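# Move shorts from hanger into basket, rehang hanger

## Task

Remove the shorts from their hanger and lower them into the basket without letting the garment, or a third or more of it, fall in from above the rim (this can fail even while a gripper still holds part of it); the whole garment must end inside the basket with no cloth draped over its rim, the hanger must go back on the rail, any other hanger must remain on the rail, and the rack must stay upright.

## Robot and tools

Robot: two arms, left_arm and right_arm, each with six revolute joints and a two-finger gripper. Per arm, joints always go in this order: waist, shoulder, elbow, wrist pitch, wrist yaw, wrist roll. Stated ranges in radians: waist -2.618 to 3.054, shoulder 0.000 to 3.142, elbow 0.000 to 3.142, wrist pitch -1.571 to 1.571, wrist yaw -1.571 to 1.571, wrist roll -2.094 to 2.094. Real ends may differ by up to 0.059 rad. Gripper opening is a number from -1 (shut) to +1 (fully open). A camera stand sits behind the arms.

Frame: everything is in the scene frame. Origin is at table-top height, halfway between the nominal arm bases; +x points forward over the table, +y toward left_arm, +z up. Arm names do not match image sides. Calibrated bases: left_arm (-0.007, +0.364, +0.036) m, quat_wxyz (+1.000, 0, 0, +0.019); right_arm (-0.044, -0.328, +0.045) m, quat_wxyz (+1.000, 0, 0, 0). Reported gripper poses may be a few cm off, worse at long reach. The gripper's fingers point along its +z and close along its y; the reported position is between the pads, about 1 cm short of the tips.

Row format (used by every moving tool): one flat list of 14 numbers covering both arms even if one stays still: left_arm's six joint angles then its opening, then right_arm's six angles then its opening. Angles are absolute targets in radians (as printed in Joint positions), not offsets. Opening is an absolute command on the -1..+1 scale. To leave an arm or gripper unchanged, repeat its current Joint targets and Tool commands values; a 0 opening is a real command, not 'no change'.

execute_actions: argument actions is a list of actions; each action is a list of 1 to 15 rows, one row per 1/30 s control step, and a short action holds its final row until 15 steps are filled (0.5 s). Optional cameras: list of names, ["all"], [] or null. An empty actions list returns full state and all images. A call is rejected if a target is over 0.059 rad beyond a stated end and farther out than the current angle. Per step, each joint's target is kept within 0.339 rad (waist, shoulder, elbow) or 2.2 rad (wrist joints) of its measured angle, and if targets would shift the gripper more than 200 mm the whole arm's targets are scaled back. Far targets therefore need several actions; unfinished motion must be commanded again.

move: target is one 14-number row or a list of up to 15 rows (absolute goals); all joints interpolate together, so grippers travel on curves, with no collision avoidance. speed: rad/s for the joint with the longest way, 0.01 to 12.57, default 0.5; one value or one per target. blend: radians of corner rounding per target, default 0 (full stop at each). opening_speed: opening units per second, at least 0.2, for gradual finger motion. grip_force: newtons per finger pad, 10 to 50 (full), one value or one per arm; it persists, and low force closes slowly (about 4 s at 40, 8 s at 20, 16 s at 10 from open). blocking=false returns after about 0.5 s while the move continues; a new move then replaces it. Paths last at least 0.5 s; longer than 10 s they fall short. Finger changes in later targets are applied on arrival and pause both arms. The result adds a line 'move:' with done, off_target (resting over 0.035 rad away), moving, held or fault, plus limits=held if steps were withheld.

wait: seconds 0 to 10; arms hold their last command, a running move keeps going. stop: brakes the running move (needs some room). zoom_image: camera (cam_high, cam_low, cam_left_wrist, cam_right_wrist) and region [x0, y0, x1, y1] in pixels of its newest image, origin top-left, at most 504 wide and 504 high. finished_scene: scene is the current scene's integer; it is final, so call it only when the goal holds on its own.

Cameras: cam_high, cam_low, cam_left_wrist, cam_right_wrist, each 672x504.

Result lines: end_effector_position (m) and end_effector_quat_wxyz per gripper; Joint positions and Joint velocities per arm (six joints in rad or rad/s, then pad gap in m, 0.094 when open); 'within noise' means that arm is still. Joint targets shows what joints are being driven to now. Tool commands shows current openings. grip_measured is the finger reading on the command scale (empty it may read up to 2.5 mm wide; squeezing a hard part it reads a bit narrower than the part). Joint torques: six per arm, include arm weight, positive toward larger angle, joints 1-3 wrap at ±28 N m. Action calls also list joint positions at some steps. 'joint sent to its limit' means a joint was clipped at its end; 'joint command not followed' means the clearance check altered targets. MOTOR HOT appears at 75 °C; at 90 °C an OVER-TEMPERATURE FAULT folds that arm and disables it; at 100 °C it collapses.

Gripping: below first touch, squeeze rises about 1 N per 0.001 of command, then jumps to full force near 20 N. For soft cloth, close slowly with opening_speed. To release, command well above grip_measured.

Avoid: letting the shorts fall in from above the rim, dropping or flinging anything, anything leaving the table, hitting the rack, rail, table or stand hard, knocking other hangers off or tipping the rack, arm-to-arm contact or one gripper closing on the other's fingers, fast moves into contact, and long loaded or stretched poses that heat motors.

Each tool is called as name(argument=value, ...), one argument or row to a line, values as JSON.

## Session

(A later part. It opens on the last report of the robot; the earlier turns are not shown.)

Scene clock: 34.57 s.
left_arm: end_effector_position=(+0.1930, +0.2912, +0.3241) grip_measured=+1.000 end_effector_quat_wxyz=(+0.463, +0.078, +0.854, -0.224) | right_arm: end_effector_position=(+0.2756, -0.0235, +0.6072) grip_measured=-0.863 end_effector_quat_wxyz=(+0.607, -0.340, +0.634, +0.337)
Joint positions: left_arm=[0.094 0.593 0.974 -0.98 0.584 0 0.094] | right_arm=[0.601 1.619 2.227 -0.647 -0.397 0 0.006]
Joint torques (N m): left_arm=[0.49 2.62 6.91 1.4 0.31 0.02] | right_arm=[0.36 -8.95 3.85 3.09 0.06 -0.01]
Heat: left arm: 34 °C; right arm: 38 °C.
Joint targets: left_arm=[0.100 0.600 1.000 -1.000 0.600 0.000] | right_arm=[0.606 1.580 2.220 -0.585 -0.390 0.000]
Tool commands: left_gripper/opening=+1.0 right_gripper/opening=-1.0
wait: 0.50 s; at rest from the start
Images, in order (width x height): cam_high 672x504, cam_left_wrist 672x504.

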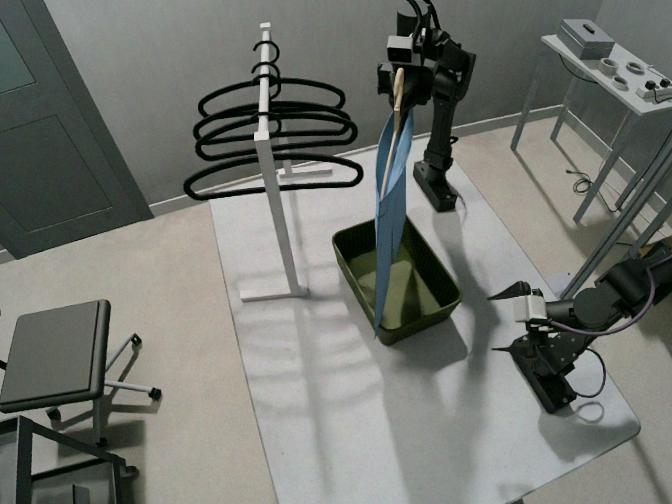

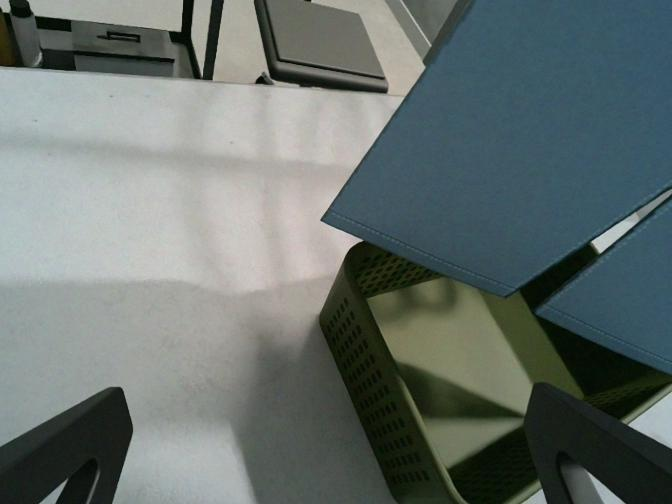

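move(
  target=[
    [0.1,0.6,1.0,-1.0,0.6,0,1,0.716,1.475,2.085,-0.56,-0.287,0,-1],
  ],
  speed=0.2,
  cameras=["cam_high","cam_low"],
)

wait(
  seconds=0.7,
  cameras=["cam_high","cam_left_wrist","cam_low"],
)

zoom_image(
  camera="cam_high",
  region=[250, 10, 550, 370],
)

Scene clock: 36.43 s.
left_arm: end_effector_position=(+0.1930, +0.2912, +0.3241) grip_measured=+1.000 end_effector_quat_wxyz=(+0.463, +0.078, +0.854, -0.224) | right_arm: end_effector_position=(+0.2383, -0.0149, +0.6015) grip_measured=-0.863 end_effector_quat_wxyz=(+0.605, -0.344, +0.634, +0.338)
Joint positions: left_arm=[0.094 0.593 0.974 -0.98 0.584 0 0.094] | right_arm=[0.71 1.51 2.092 -0.623 -0.295 0 0.006]
Joint torques (N m): left_arm=[0.49 2.62 6.91 1.39 0.31 0.02] | right_arm=[0.53 -7.61 4.14 3.16 0.07 0.01]
Heat: left arm: 34 °C; right arm: 38 °C.
Joint targets: left_arm=[0.100 0.600 1.000 -1.000 0.600 0.000] | right_arm=[0.716 1.475 2.085 -0.560 -0.287 0.000]
move: off_target (right_arm); right_arm: the wrist pitch is farthest, 0.063 rad from its target
Images, in order (width x height): cam_high 672x504, cam_low 672x504.

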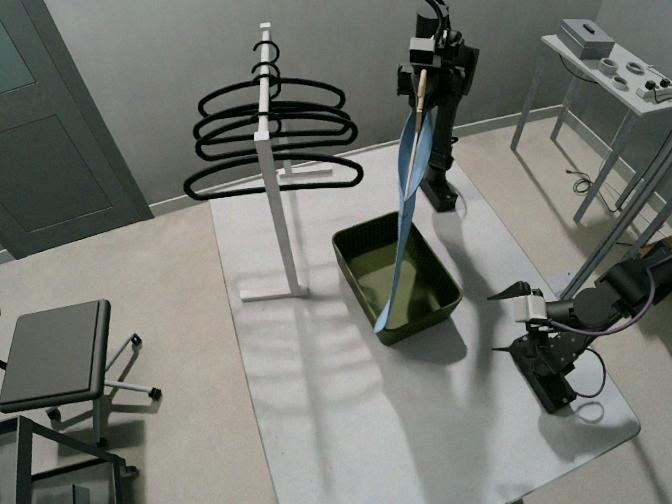

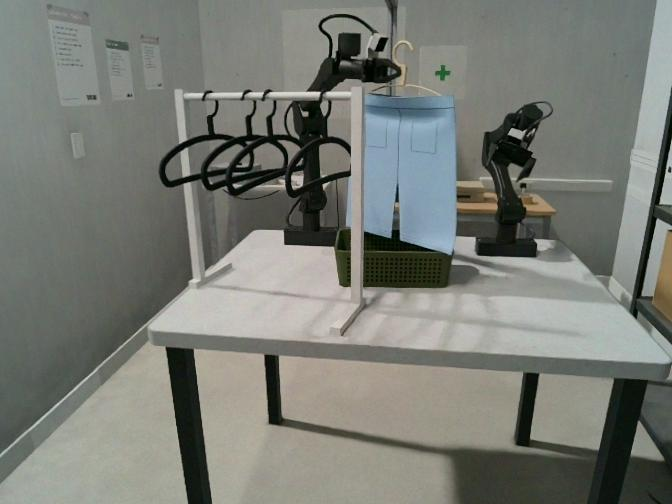

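Scene clock: 37.13 s.
left_arm: end_effector_position=(+0.1930, +0.2912, +0.3241) grip_measured=+1.000 end_effector_quat_wxyz=(+0.463, +0.078, +0.854, -0.224) | right_arm: end_effector_position=(+0.2384, -0.0149, +0.6015) grip_measured=-0.863 end_effector_quat_wxyz=(+0.605, -0.344, +0.634, +0.338)
Joint positions: left_arm=[0.094 0.593 0.974 -0.98 0.584 0 0.094] | right_arm=[0.71 1.51 2.092 -0.623 -0.295 0 0.006]
Joint torques (N m): left_arm=[0.5 2.61 6.93 1.4 0.31 0.02] | right_arm=[0.46 -7.58 4.05 3.1 0.05 -0.05]
Heat: left arm: 34 °C; right arm: 38 °C.
Joint targets: left_arm=[0.100 0.600 1.000 -1.000 0.600 0.000] | right_arm=[0.716 1.475 2.085 -0.560 -0.287 0.000]
Tool commands: left_gripper/opening=+1.0 right_gripper/opening=-1.0
wait: 0.70 s; at rest by 0.17 s
Images, in order (width x height): cam_high 672x504, cam_low 672x504, cam_left_wrist 672x504.

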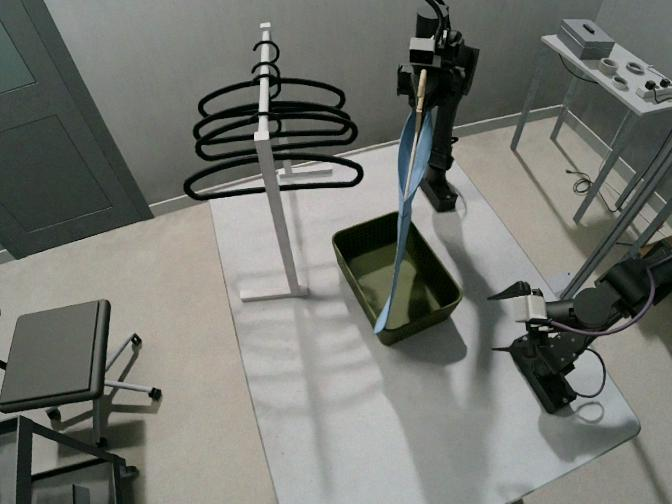

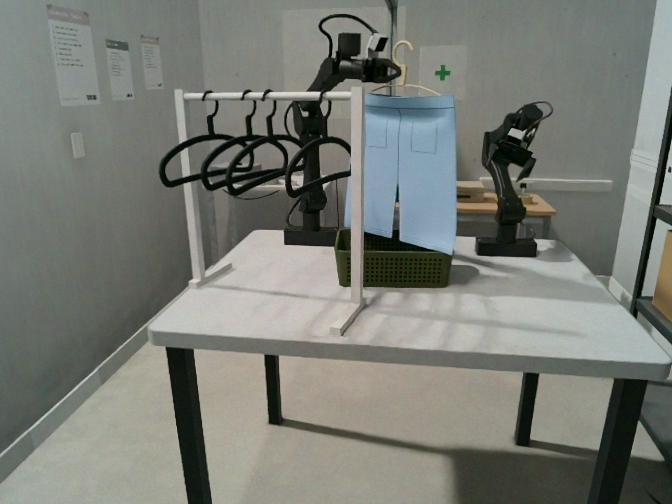

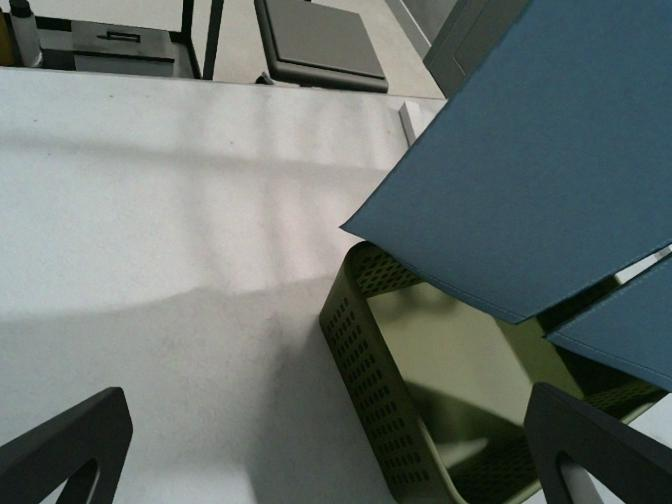

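Scaled by 1.400.

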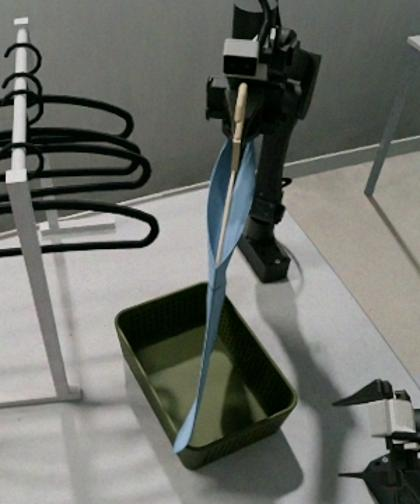

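move(
  target=[
    [0.1,0.6,1.0,-1.0,0.6,0,1,0.691,1.45,2.12,-0.61,-0.413,0,-1],
  ],
  speed=0.2,
  cameras=[],
)

wait(
  seconds=0.7,
  cameras=["cam_high","cam_left_wrist","cam_low"],
)

zoom_image(
  camera="cam_high",
  region=[250, 10, 550, 370],
)

Scene clock: 38.70 s.
left_arm: end_effector_position=(+0.1930, +0.2912, +0.3241) grip_measured=+1.000 end_effector_quat_wxyz=(+0.463, +0.078, +0.854, -0.224) | right_arm: end_effector_position=(+0.2165, -0.0162, +0.6091) grip_measured=-0.863 end_effector_quat_wxyz=(+0.593, -0.371, +0.612, +0.368)
Joint positions: left_arm=[0.094 0.593 0.974 -0.98 0.584 0 0.094] | right_arm=[0.698 1.484 2.092 -0.636 -0.402 0 0.006]
Joint torques (N m): left_arm=[0.5 2.61 6.93 1.4 0.31 0.02] | right_arm=[-0.65 -6.9 6.45 2.63 -0.11 0.02]
Heat: left arm: 34 °C; right arm: 39 °C.
Joint targets: left_arm=[0.100 0.600 1.000 -1.000 0.600 0.000] | right_arm=[0.691 1.450 2.120 -0.610 -0.413 0.000]
move: done
No camera images: "cameras" was empty.

Scene clock: 39.40 s.
left_arm: end_effector_position=(+0.1930, +0.2912, +0.3241) grip_measured=+1.000 end_effector_quat_wxyz=(+0.463, +0.078, +0.854, -0.224) | right_arm: end_effector_position=(+0.2164, -0.0162, +0.6090) grip_measured=-0.863 end_effector_quat_wxyz=(+0.593, -0.371, +0.612, +0.368)
Joint positions: left_arm=[0.094 0.593 0.974 -0.98 0.584 0 0.094] | right_arm=[0.698 1.484 2.092 -0.636 -0.403 0 0.006]
Joint torques (N m): left_arm=[0.49 2.62 6.9 1.39 0.31 0.02] | right_arm=[-0.66 -7.02 6.53 2.59 -0.15 -0.09]
Heat: left arm: 34 °C; right arm: 39 °C.
Joint targets: left_arm=[0.100 0.600 1.000 -1.000 0.600 0.000] | right_arm=[0.691 1.450 2.120 -0.610 -0.413 0.000]
Tool commands: left_gripper/opening=+1.0 right_gripper/opening=-1.0
wait: 0.70 s; at rest by 0.17 s
Images, in order (width x height): cam_high 672x504, cam_low 672x504, cam_left_wrist 672x504.

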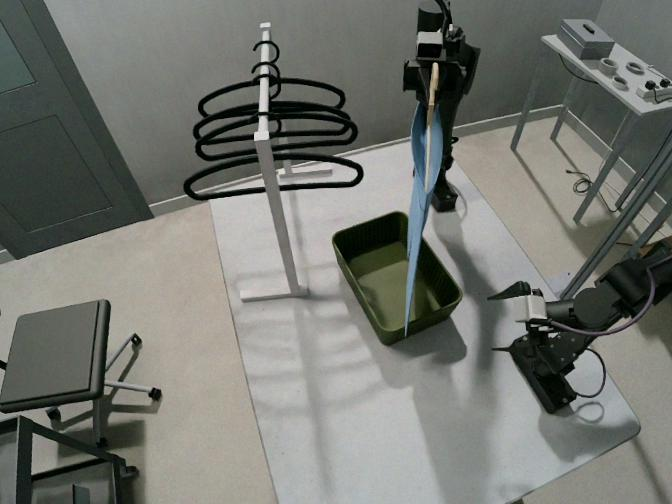

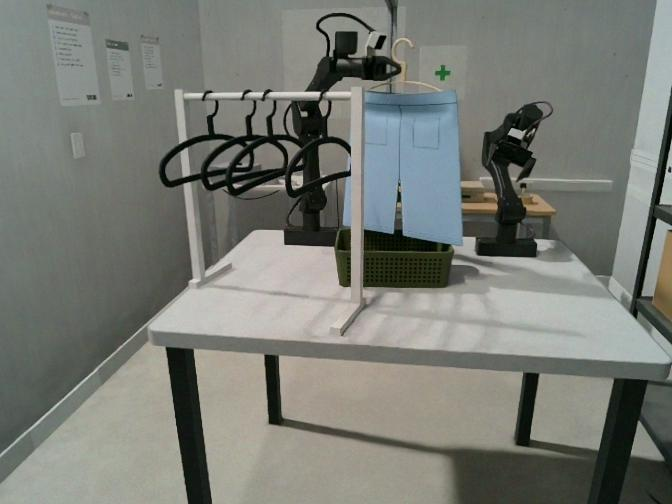

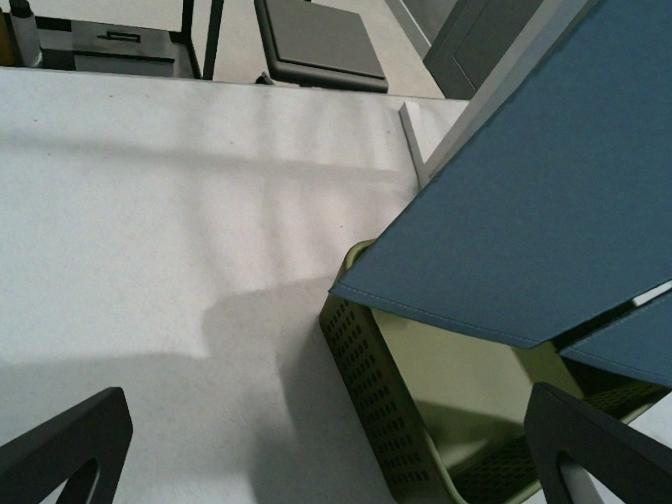

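Scaled by 1.400.

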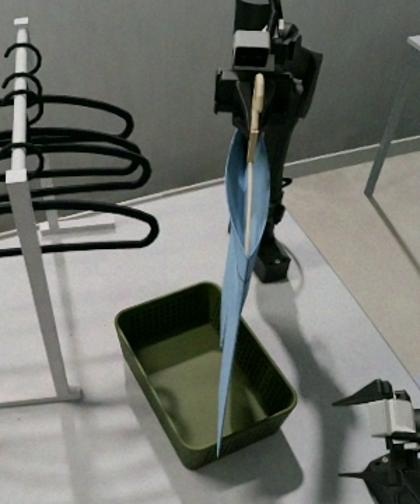

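move(
  target=[
    [0.1,0.6,1.0,-1.0,0.6,0,1,0.529,1.43,2.085,-0.58,-0.575,0,-1],
    [0.1,0.6,1.0,-1.0,0.6,0,1,0.554,1.63,2.435,-1.08,-0.55,0,-1],
  ],
  speed=0.25,
  cameras=["cam_high","cam_left_wrist","cam_low"],
)

zoom_image(
  camera="cam_high",
  region=[250, 10, 550, 370],
)

Scene clock: 44.00 s.
left_arm: end_effector_position=(+0.1930, +0.2912, +0.3241) grip_measured=+1.000 end_effector_quat_wxyz=(+0.463, +0.078, +0.854, -0.224) | right_arm: end_effector_position=(+0.2286, -0.0508, +0.5764) grip_measured=-0.863 end_effector_quat_wxyz=(+0.490, -0.364, +0.703, +0.365)
Joint positions: left_arm=[0.094 0.593 0.974 -0.98 0.584 0 0.094] | right_arm=[0.547 1.619 2.407 -1.09 -0.55 0 0.006]
Joint torques (N m): left_arm=[0.49 2.61 6.93 1.4 0.31 0.02] | right_arm=[0.44 -3.82 5.7 2.39 -0.08 0]
Heat: left arm: 34 °C; right arm: 39 °C.
Joint targets: left_arm=[0.100 0.600 1.000 -1.000 0.600 0.000] | right_arm=[0.554 1.630 2.435 -1.080 -0.550 0.000]
move: done
Images, in order (width x height): cam_high 672x504, cam_low 672x504, cam_left_wrist 672x504.

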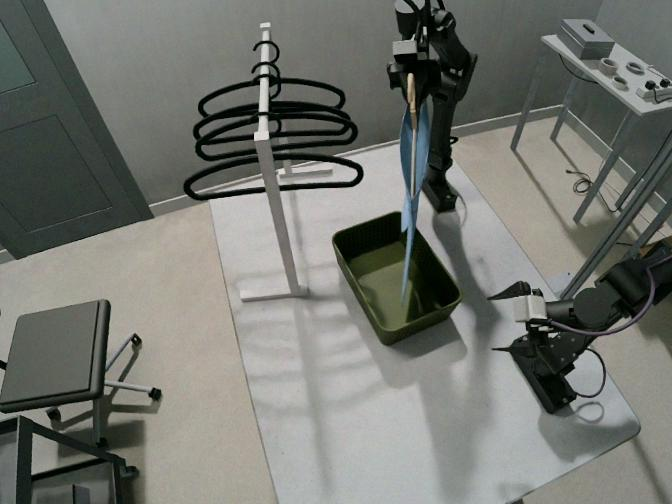

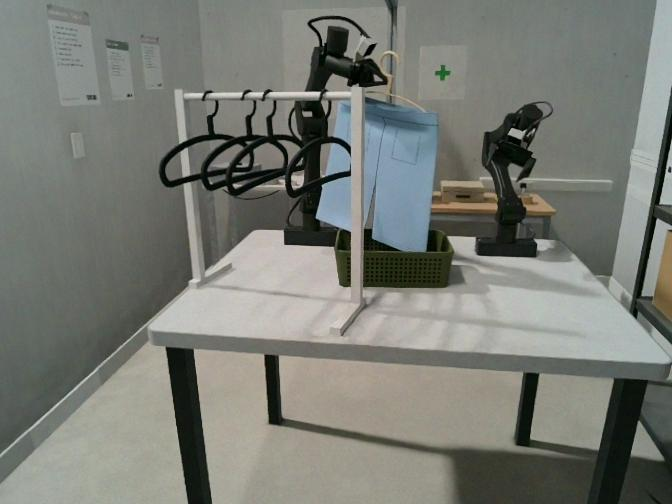

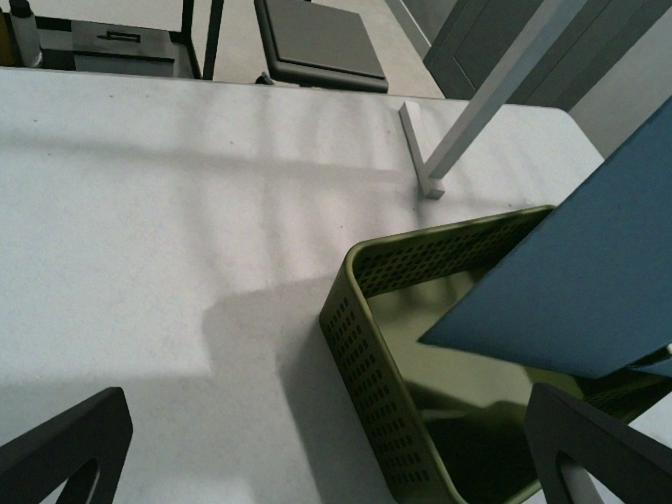

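Scaled by 1.400.

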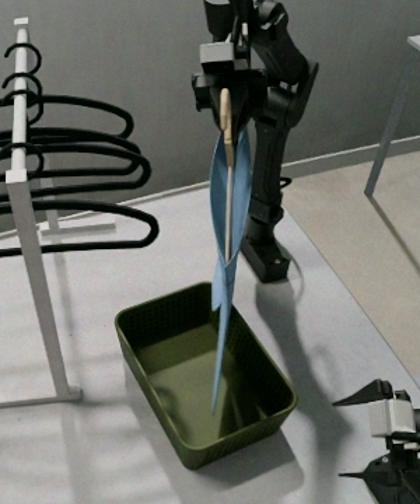

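move(
  target=[
    [0.1,0.6,1.0,-1.0,0.6,0,1,0.68,1.68,2.325,-0.94,-0.425,0,-1],
    [0.1,0.6,1.0,-1.0,0.6,0,1,0.648,1.325,1.46,-0.095,-0.455,0,-1],
  ],
  speed=[0.25,0.35],
  cameras=["cam_high","cam_left_wrist","cam_low"],
)

zoom_image(
  camera="cam_high",
  region=[250, 10, 550, 370],
)

zoom_image(
  camera="cam_low",
  region=[230, 20, 590, 320],
)

Scene clock: 48.83 s.
left_arm: end_effector_position=(+0.1930, +0.2912, +0.3241) grip_measured=+1.000 end_effector_quat_wxyz=(+0.463, +0.078, +0.854, -0.224) | right_arm: end_effector_position=(+0.2542, -0.0004, +0.4952) grip_measured=-0.863 end_effector_quat_wxyz=(+0.585, -0.371, +0.621, +0.367)
Joint positions: left_arm=[0.094 0.593 0.974 -0.98 0.584 0 0.094] | right_arm=[0.655 1.364 1.469 -0.155 -0.443 0 0.006]
Joint torques (N m): left_arm=[0.49 2.61 6.91 1.4 0.31 0.02] | right_arm=[-0.44 -7.98 5.04 3.07 -0.12 -0.03]
Motor temperatures (°C): left_arm=[26 29 34 33 30 27 28] | right_arm=[31 29 38 40 29 29 30]
Heat: left arm: 34 °C; right arm: 40 °C.
Joint targets: left_arm=[0.100 0.600 1.000 -1.000 0.600 0.000] | right_arm=[0.648 1.325 1.460 -0.095 -0.455 0.000]
move: off_target (right_arm); right_arm: the wrist pitch is farthest, 0.060 rad from its target
Images, in order (width x height): cam_high 672x504, cam_low 672x504, cam_left_wrist 672x504.

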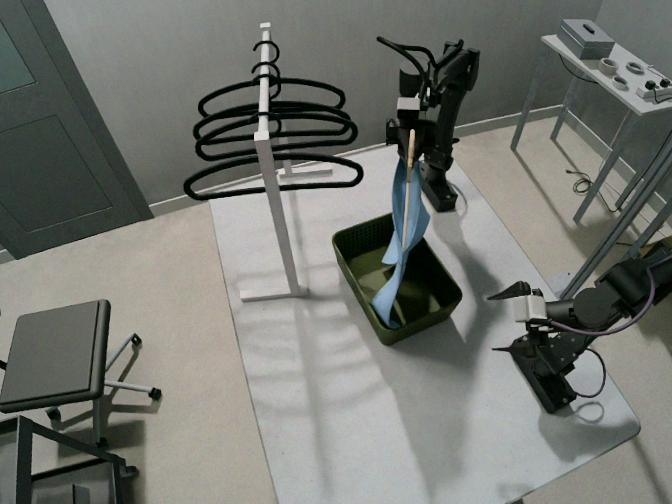

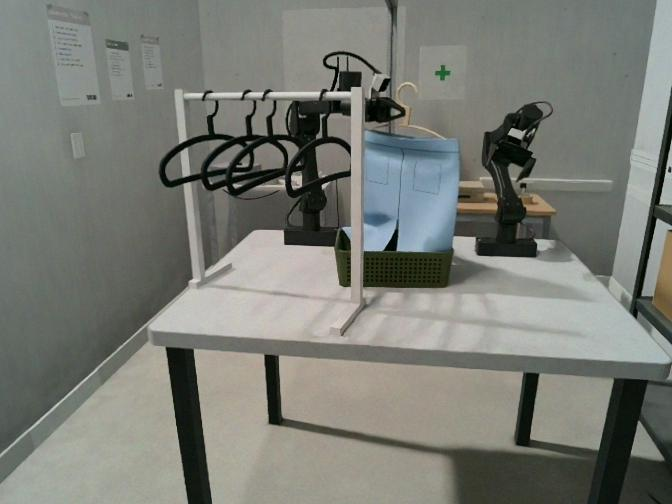

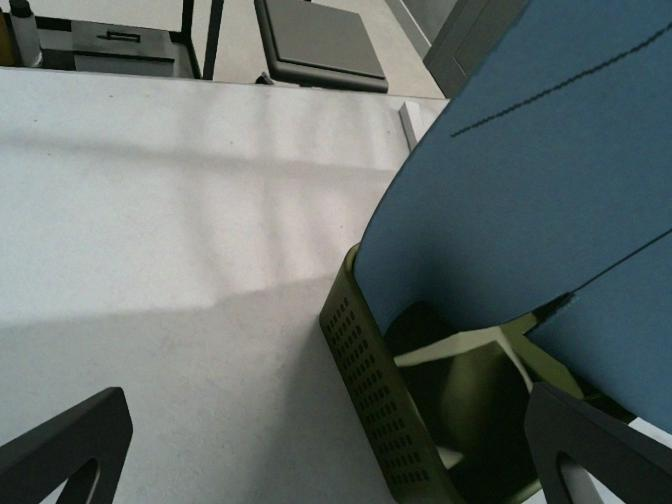

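Scaled by 1.400.

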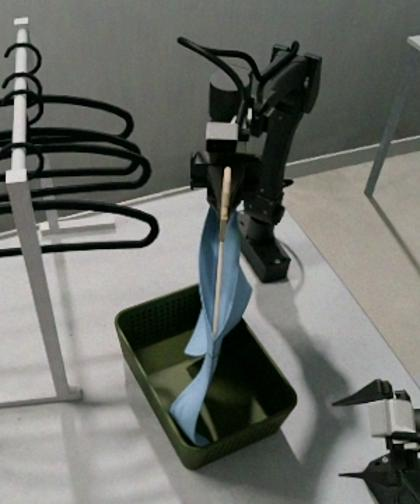

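Scaled by 1.400.

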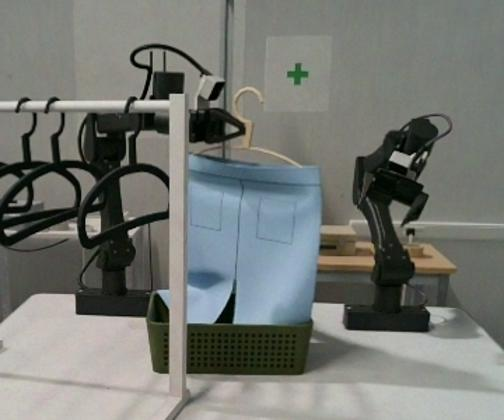

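move(
  target=[
    [0.1,0.6,1.0,-1.0,0.6,0,1,0.41,1.43,1.23,0.25,-1.163,0,-1],
    [0.1,0.6,1.0,-1.0,0.6,0,1,0.41,1.467,0.98,0.53,-1.163,0,-1],
  ],
  speed=[0.3,0.3],
  blend=[0.03,0],
  cameras=["all"],
)

zoom_image(
  camera="cam_high",
  region=[250, 10, 550, 370],
)

zoom_image(
  camera="cam_low",
  region=[230, 20, 590, 320],
)

Scene clock: 54.53 s.
left_arm: end_effector_position=(+0.1930, +0.2912, +0.3241) grip_measured=+1.000 end_effector_quat_wxyz=(+0.463, +0.078, +0.854, -0.224) | right_arm: end_effector_position=(+0.2354, -0.0234, +0.3738) grip_measured=-0.863 end_effector_quat_wxyz=(+0.510, -0.504, +0.490, +0.496)
Joint positions: left_arm=[0.094 0.593 0.974 -0.98 0.584 0 0.094] | right_arm=[0.416 1.456 0.99 0.497 -1.155 0 0.006]
Joint torques (N m): left_arm=[0.51 2.61 6.91 1.39 0.31 0.02] | right_arm=[-0.57 -4.78 5.01 2.27 -0.1 -0.05]
Heat: left arm: 34 °C; right arm: 40 °C.
Joint targets: left_arm=[0.100 0.600 1.000 -1.000 0.600 0.000] | right_arm=[0.410 1.467 0.980 0.530 -1.163 0.000]
move: done

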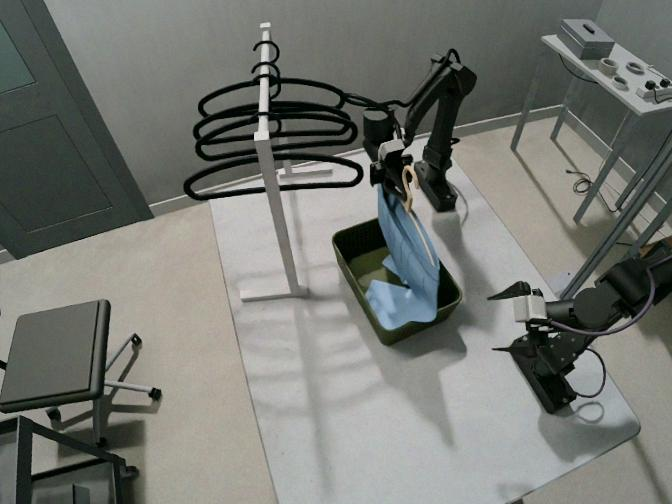

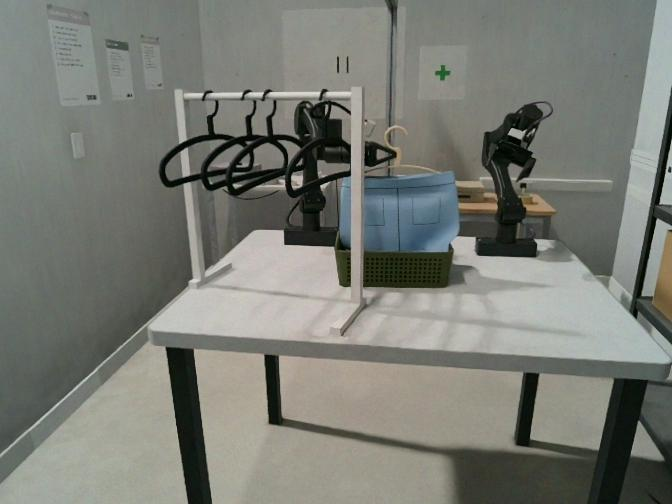

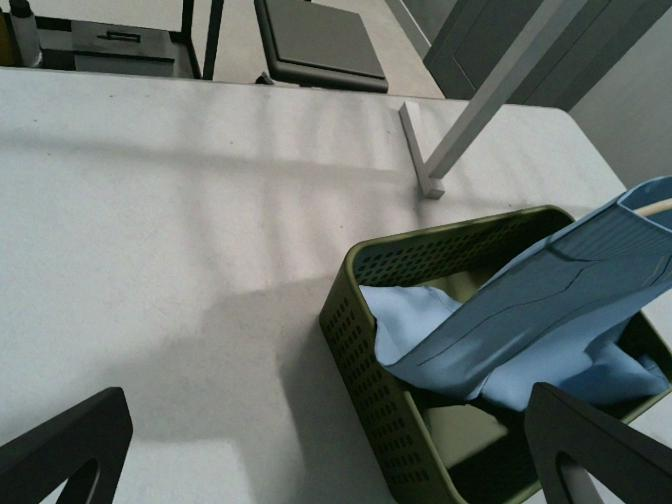

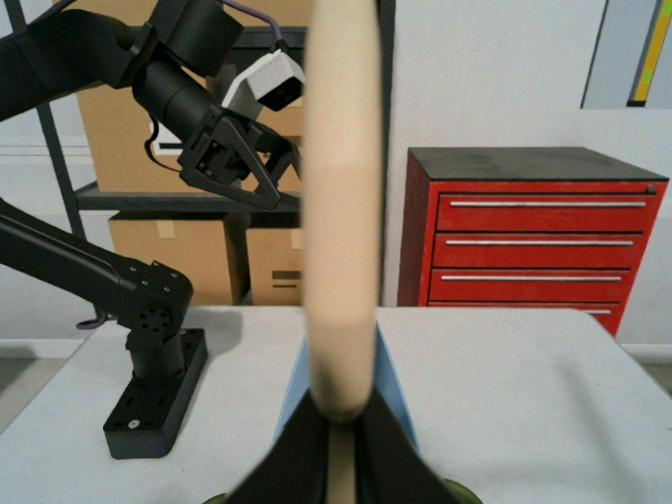

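Scaled by 1.400.

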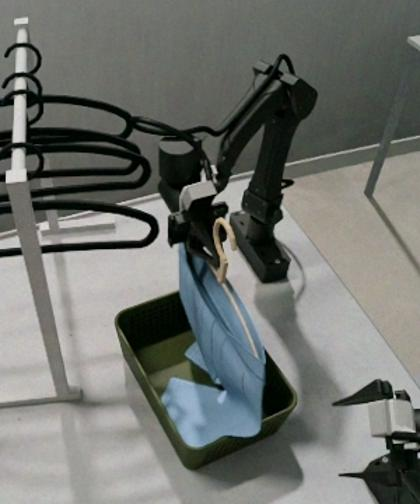

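Scaled by 1.400.

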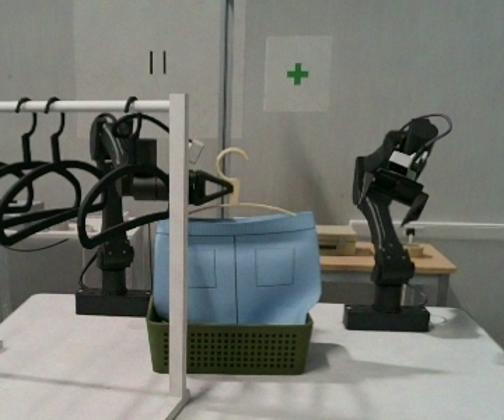

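move(
  target=[
    [0.1,0.6,1.0,-1.0,0.6,0,1,0.405,1.545,0.895,0.705,-1.168,0,-1],
    [0.244,1.453,0.2,1.253,1.5,0,1,0.405,1.545,0.895,0.705,-1.168,0,-1],
  ],
  speed=[0.3,0.7],
  cameras=["all"],
)

zoom_image(
  camera="cam_high",
  region=[250, 110, 600, 420],
)

zoom_image(
  camera="cam_low",
  region=[230, 80, 590, 320],
)

Scene clock: 60.30 s.
left_arm: end_effector_position=(+0.2440, +0.2492, +0.2074) grip_measured=+1.000 end_effector_quat_wxyz=(+0.585, +0.407, +0.577, -0.398) | right_arm: end_effector_position=(+0.2424, -0.0213, +0.3400) grip_measured=-0.863 end_effector_quat_wxyz=(+0.516, -0.507, +0.482, +0.494)
Joint positions: left_arm=[0.238 1.438 0.214 1.242 1.488 0 0.094] | right_arm=[0.413 1.531 0.906 0.677 -1.161 0 0.006]
Joint torques (N m): left_arm=[0.51 -2.41 2.19 1.33 0.07 0.02] | right_arm=[-0.46 -4.83 4.83 2.21 -0.05 0]
Heat: left arm: 34 °C; right arm: 40 °C.
Joint targets: left_arm=[0.244 1.453 0.200 1.253 1.500 0.000] | right_arm=[0.405 1.545 0.895 0.705 -1.168 0.000]
move: done

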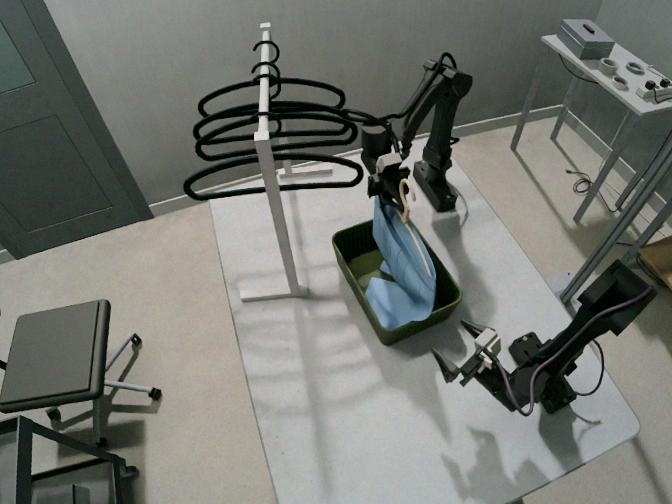

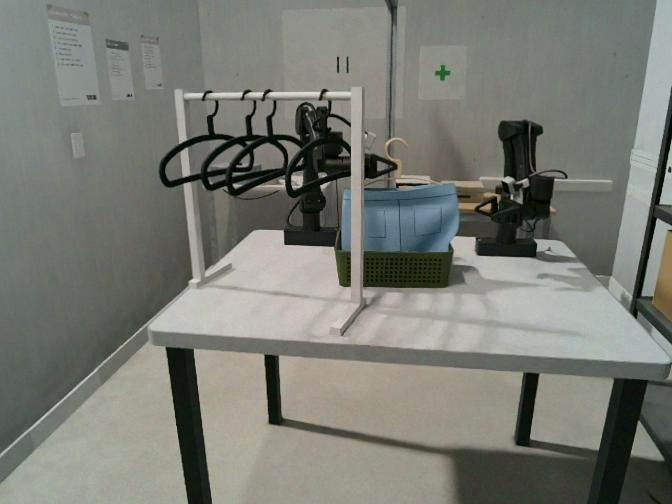

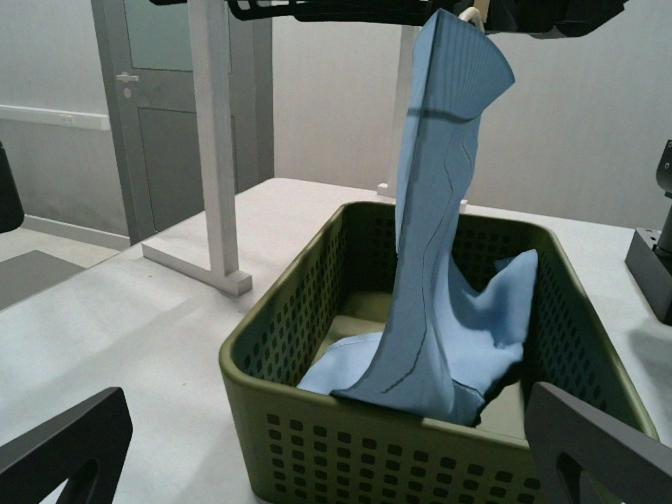

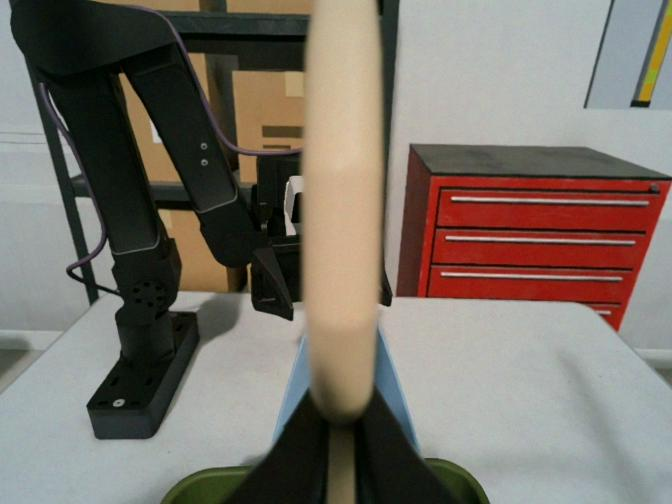

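Scaled by 1.440.

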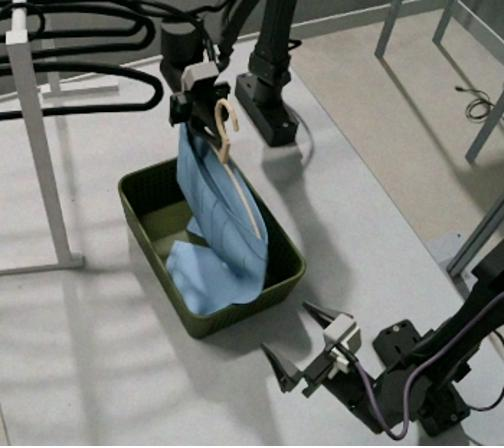

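Scaled by 1.400.

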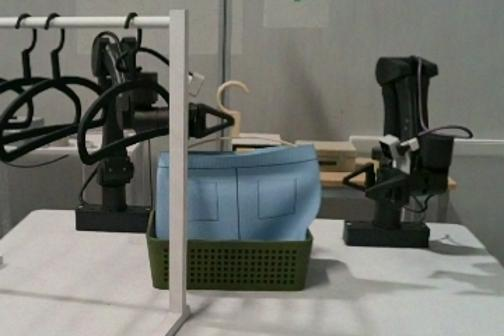

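move(
  target=[
    [0.244,1.453,0.2,1.253,1.5,0,1,0.405,1.505,0.955,0.615,-1.168,0,-1],
    [-0.466,1.592,0.277,1.305,0.79,0,1,0.405,1.505,0.955,0.615,-1.168,0,-1],
  ],
  speed=[0.3,0.4],
  cameras=["all"],
)

zoom_image(
  camera="cam_high",
  region=[250, 110, 600, 420],
)

zoom_image(
  camera="cam_low",
  region=[230, 80, 590, 320],
)

Scene clock: 64.63 s.
left_arm: end_effector_position=(+0.2468, +0.1089, +0.1912) grip_measured=+1.000 end_effector_quat_wxyz=(+0.570, +0.404, +0.588, -0.408) | right_arm: end_effector_position=(+0.2440, -0.0206, +0.3398) grip_measured=-0.863 end_effector_quat_wxyz=(+0.506, -0.503, +0.492, +0.498)
Joint positions: left_arm=[-0.461 1.573 0.256 1.292 0.801 0 0.094] | right_arm=[0.413 1.531 0.925 0.627 -1.161 0 0.006]
Joint torques (N m): left_arm=[-0.46 -3.43 4.97 1.78 -0.12 0.02] | right_arm=[-0.61 -8.43 7.94 1.72 -0.07 -0.06]
Heat: left arm: 33 °C; right arm: 39 °C.
Joint targets: left_arm=[-0.466 1.592 0.277 1.305 0.790 0.000] | right_arm=[0.405 1.505 0.955 0.615 -1.168 0.000]
move: done

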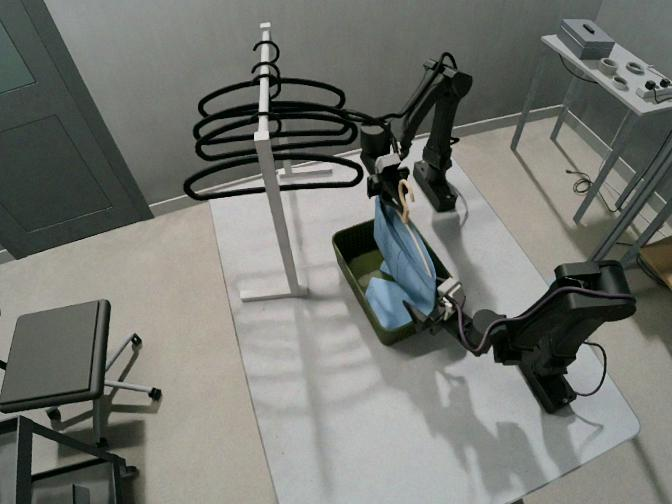

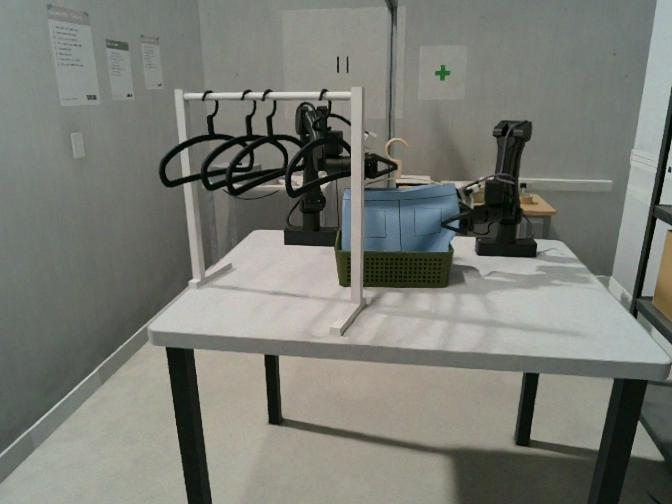

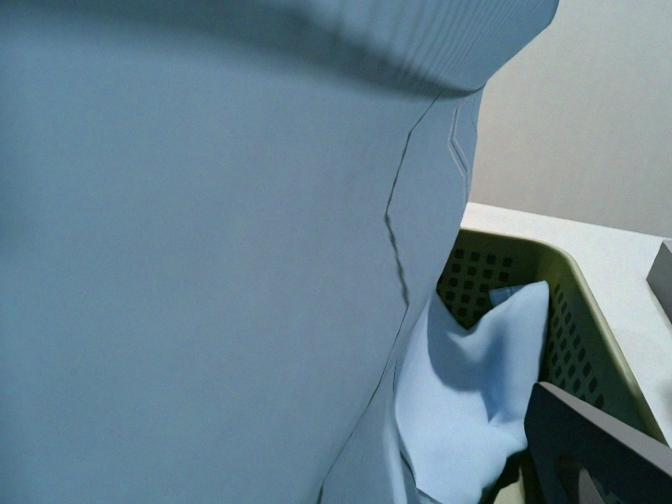

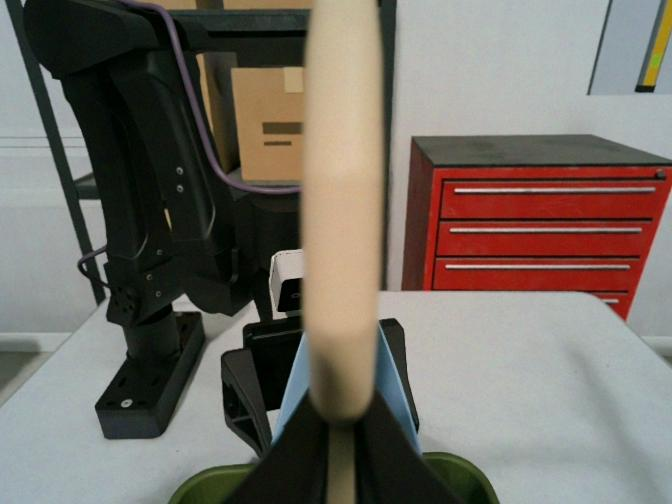

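Scaled by 1.440.

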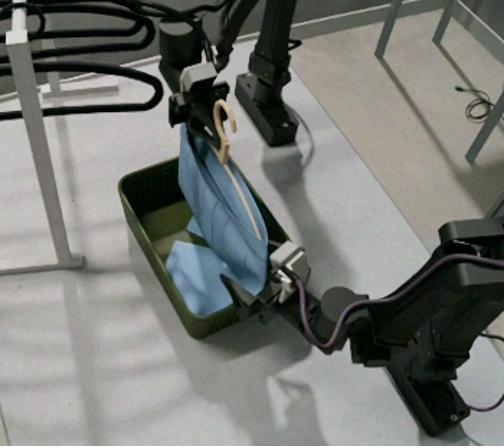

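Scaled by 1.400.

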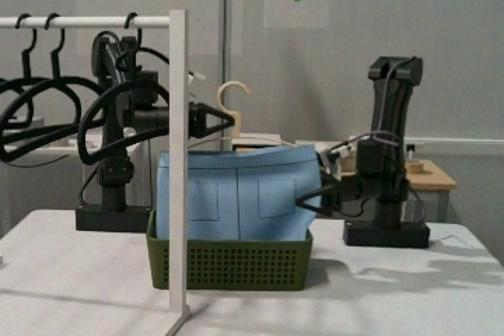

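move(
  target=[-0.466,1.592,0.277,1.305,0.79,0,-1,0.405,1.505,0.955,0.615,-1.168,0,-1],
  opening_speed=1.2,
  cameras=["cam_left_wrist"],
)

Scene clock: 66.63 s.
left_arm: end_effector_position=(+0.2464, +0.1088, +0.1914) grip_measured=-0.946 end_effector_quat_wxyz=(+0.570, +0.405, +0.587, -0.408) | right_arm: end_effector_position=(+0.2468, -0.0225, +0.3426) grip_measured=-0.863 end_effector_quat_wxyz=(+0.510, -0.503, +0.491, +0.495)
Joint positions: left_arm=[-0.461 1.573 0.256 1.293 0.803 0 0.003] | right_arm=[0.405 1.531 0.933 0.623 -1.162 -0.004 0.006]
Joint torques (N m): left_arm=[-0.46 -3.43 4.97 1.76 -0.11 0.02] | right_arm=[0.03 -8.43 7.16 1.75 -0.11 0.04]
Heat: left arm: 34 °C; right arm: 39 °C.
Joint targets: left_arm=[-0.466 1.592 0.277 1.305 0.790 0.000] | right_arm=[0.405 1.505 0.955 0.615 -1.168 0.000]
move: done
Images, in order (width x height): cam_left_wrist 672x504.

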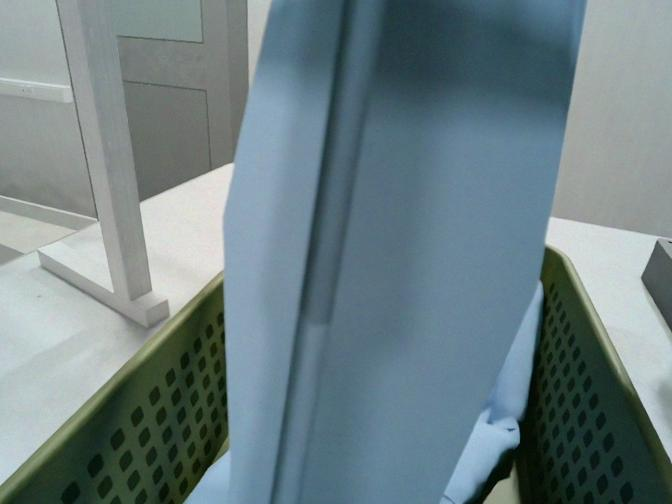

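move(
  target=[
    [-0.466,1.592,0.277,1.305,0.79,0,-1,0.41,1.43,1.28,0.23,-1.163,0,-1],
    [-0.466,1.592,0.277,1.305,0.79,0,-1,0.41,1.47,1.57,-0.04,-1.163,0,-1],
  ],
  speed=0.25,
  blend=[0.03,0],
  cameras=["all"],
)

zoom_image(
  camera="cam_low",
  region=[230, 30, 590, 320],
)

Scene clock: 70.33 s.
left_arm: end_effector_position=(+0.2496, +0.1068, +0.1971) grip_measured=-0.958 end_effector_quat_wxyz=(+0.577, +0.407, +0.579, -0.407) | right_arm: end_effector_position=(+0.2286, -0.0289, +0.5195) grip_measured=-0.863 end_effector_quat_wxyz=(+0.526, -0.511, +0.472, +0.489)
Joint positions: left_arm=[-0.464 1.576 0.271 1.302 0.801 0 0.002] | right_arm=[0.408 1.455 1.548 -0.013 -1.165 -0.004 0.006]
Joint torques (N m): left_arm=[-0.25 -3.79 3.71 1.68 -0.1 0.02] | right_arm=[0.29 -4.18 7.02 1.54 0.03 0.03]
Heat: left arm: 34 °C; right arm: 40 °C.
Joint targets: left_arm=[-0.466 1.592 0.277 1.305 0.790 0.000] | right_arm=[0.410 1.470 1.570 -0.040 -1.163 0.000]
move: done

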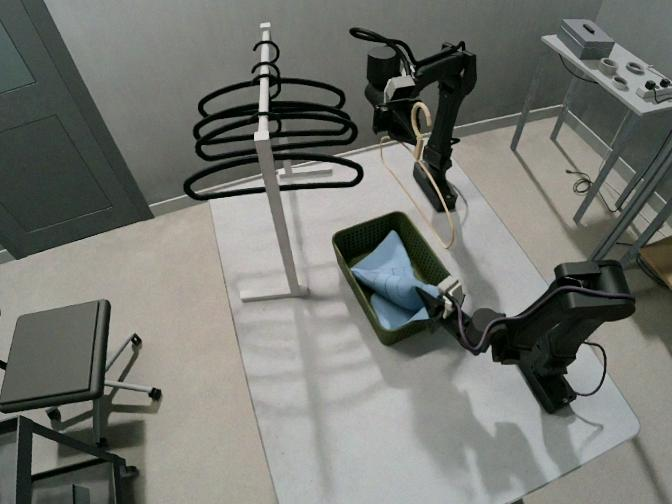

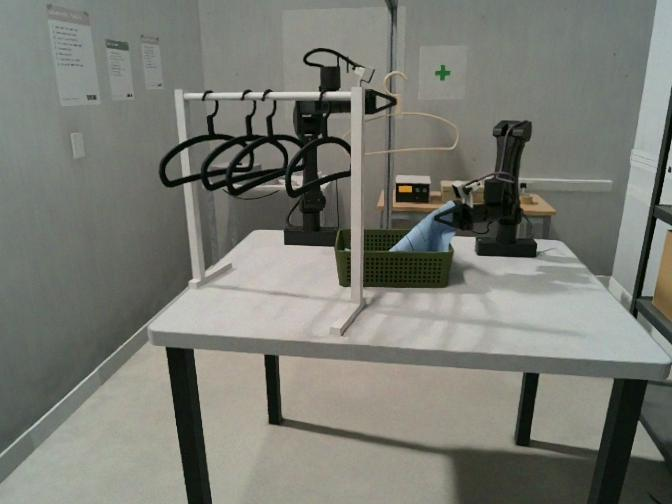

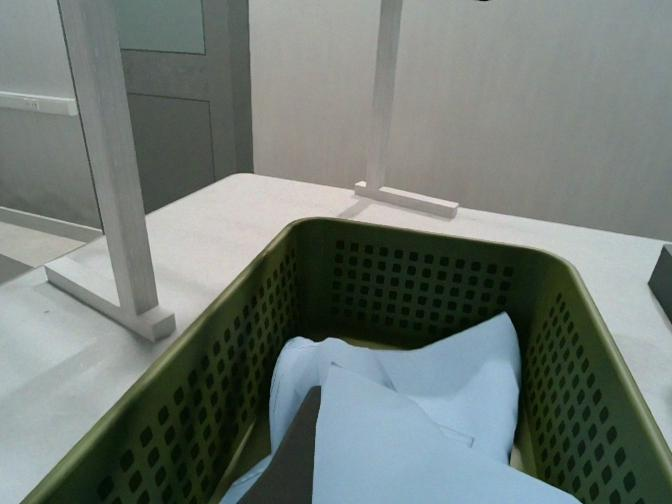

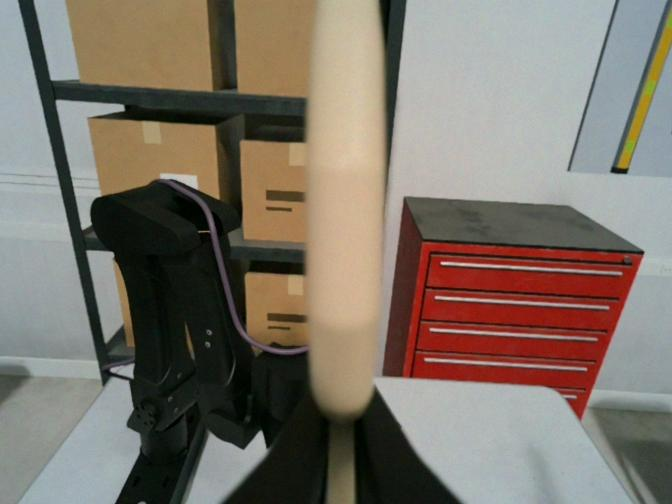

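Scaled by 1.400.

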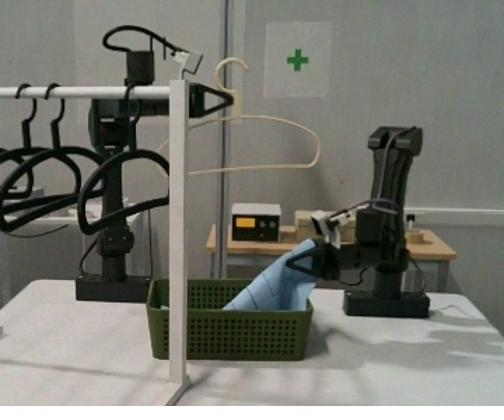

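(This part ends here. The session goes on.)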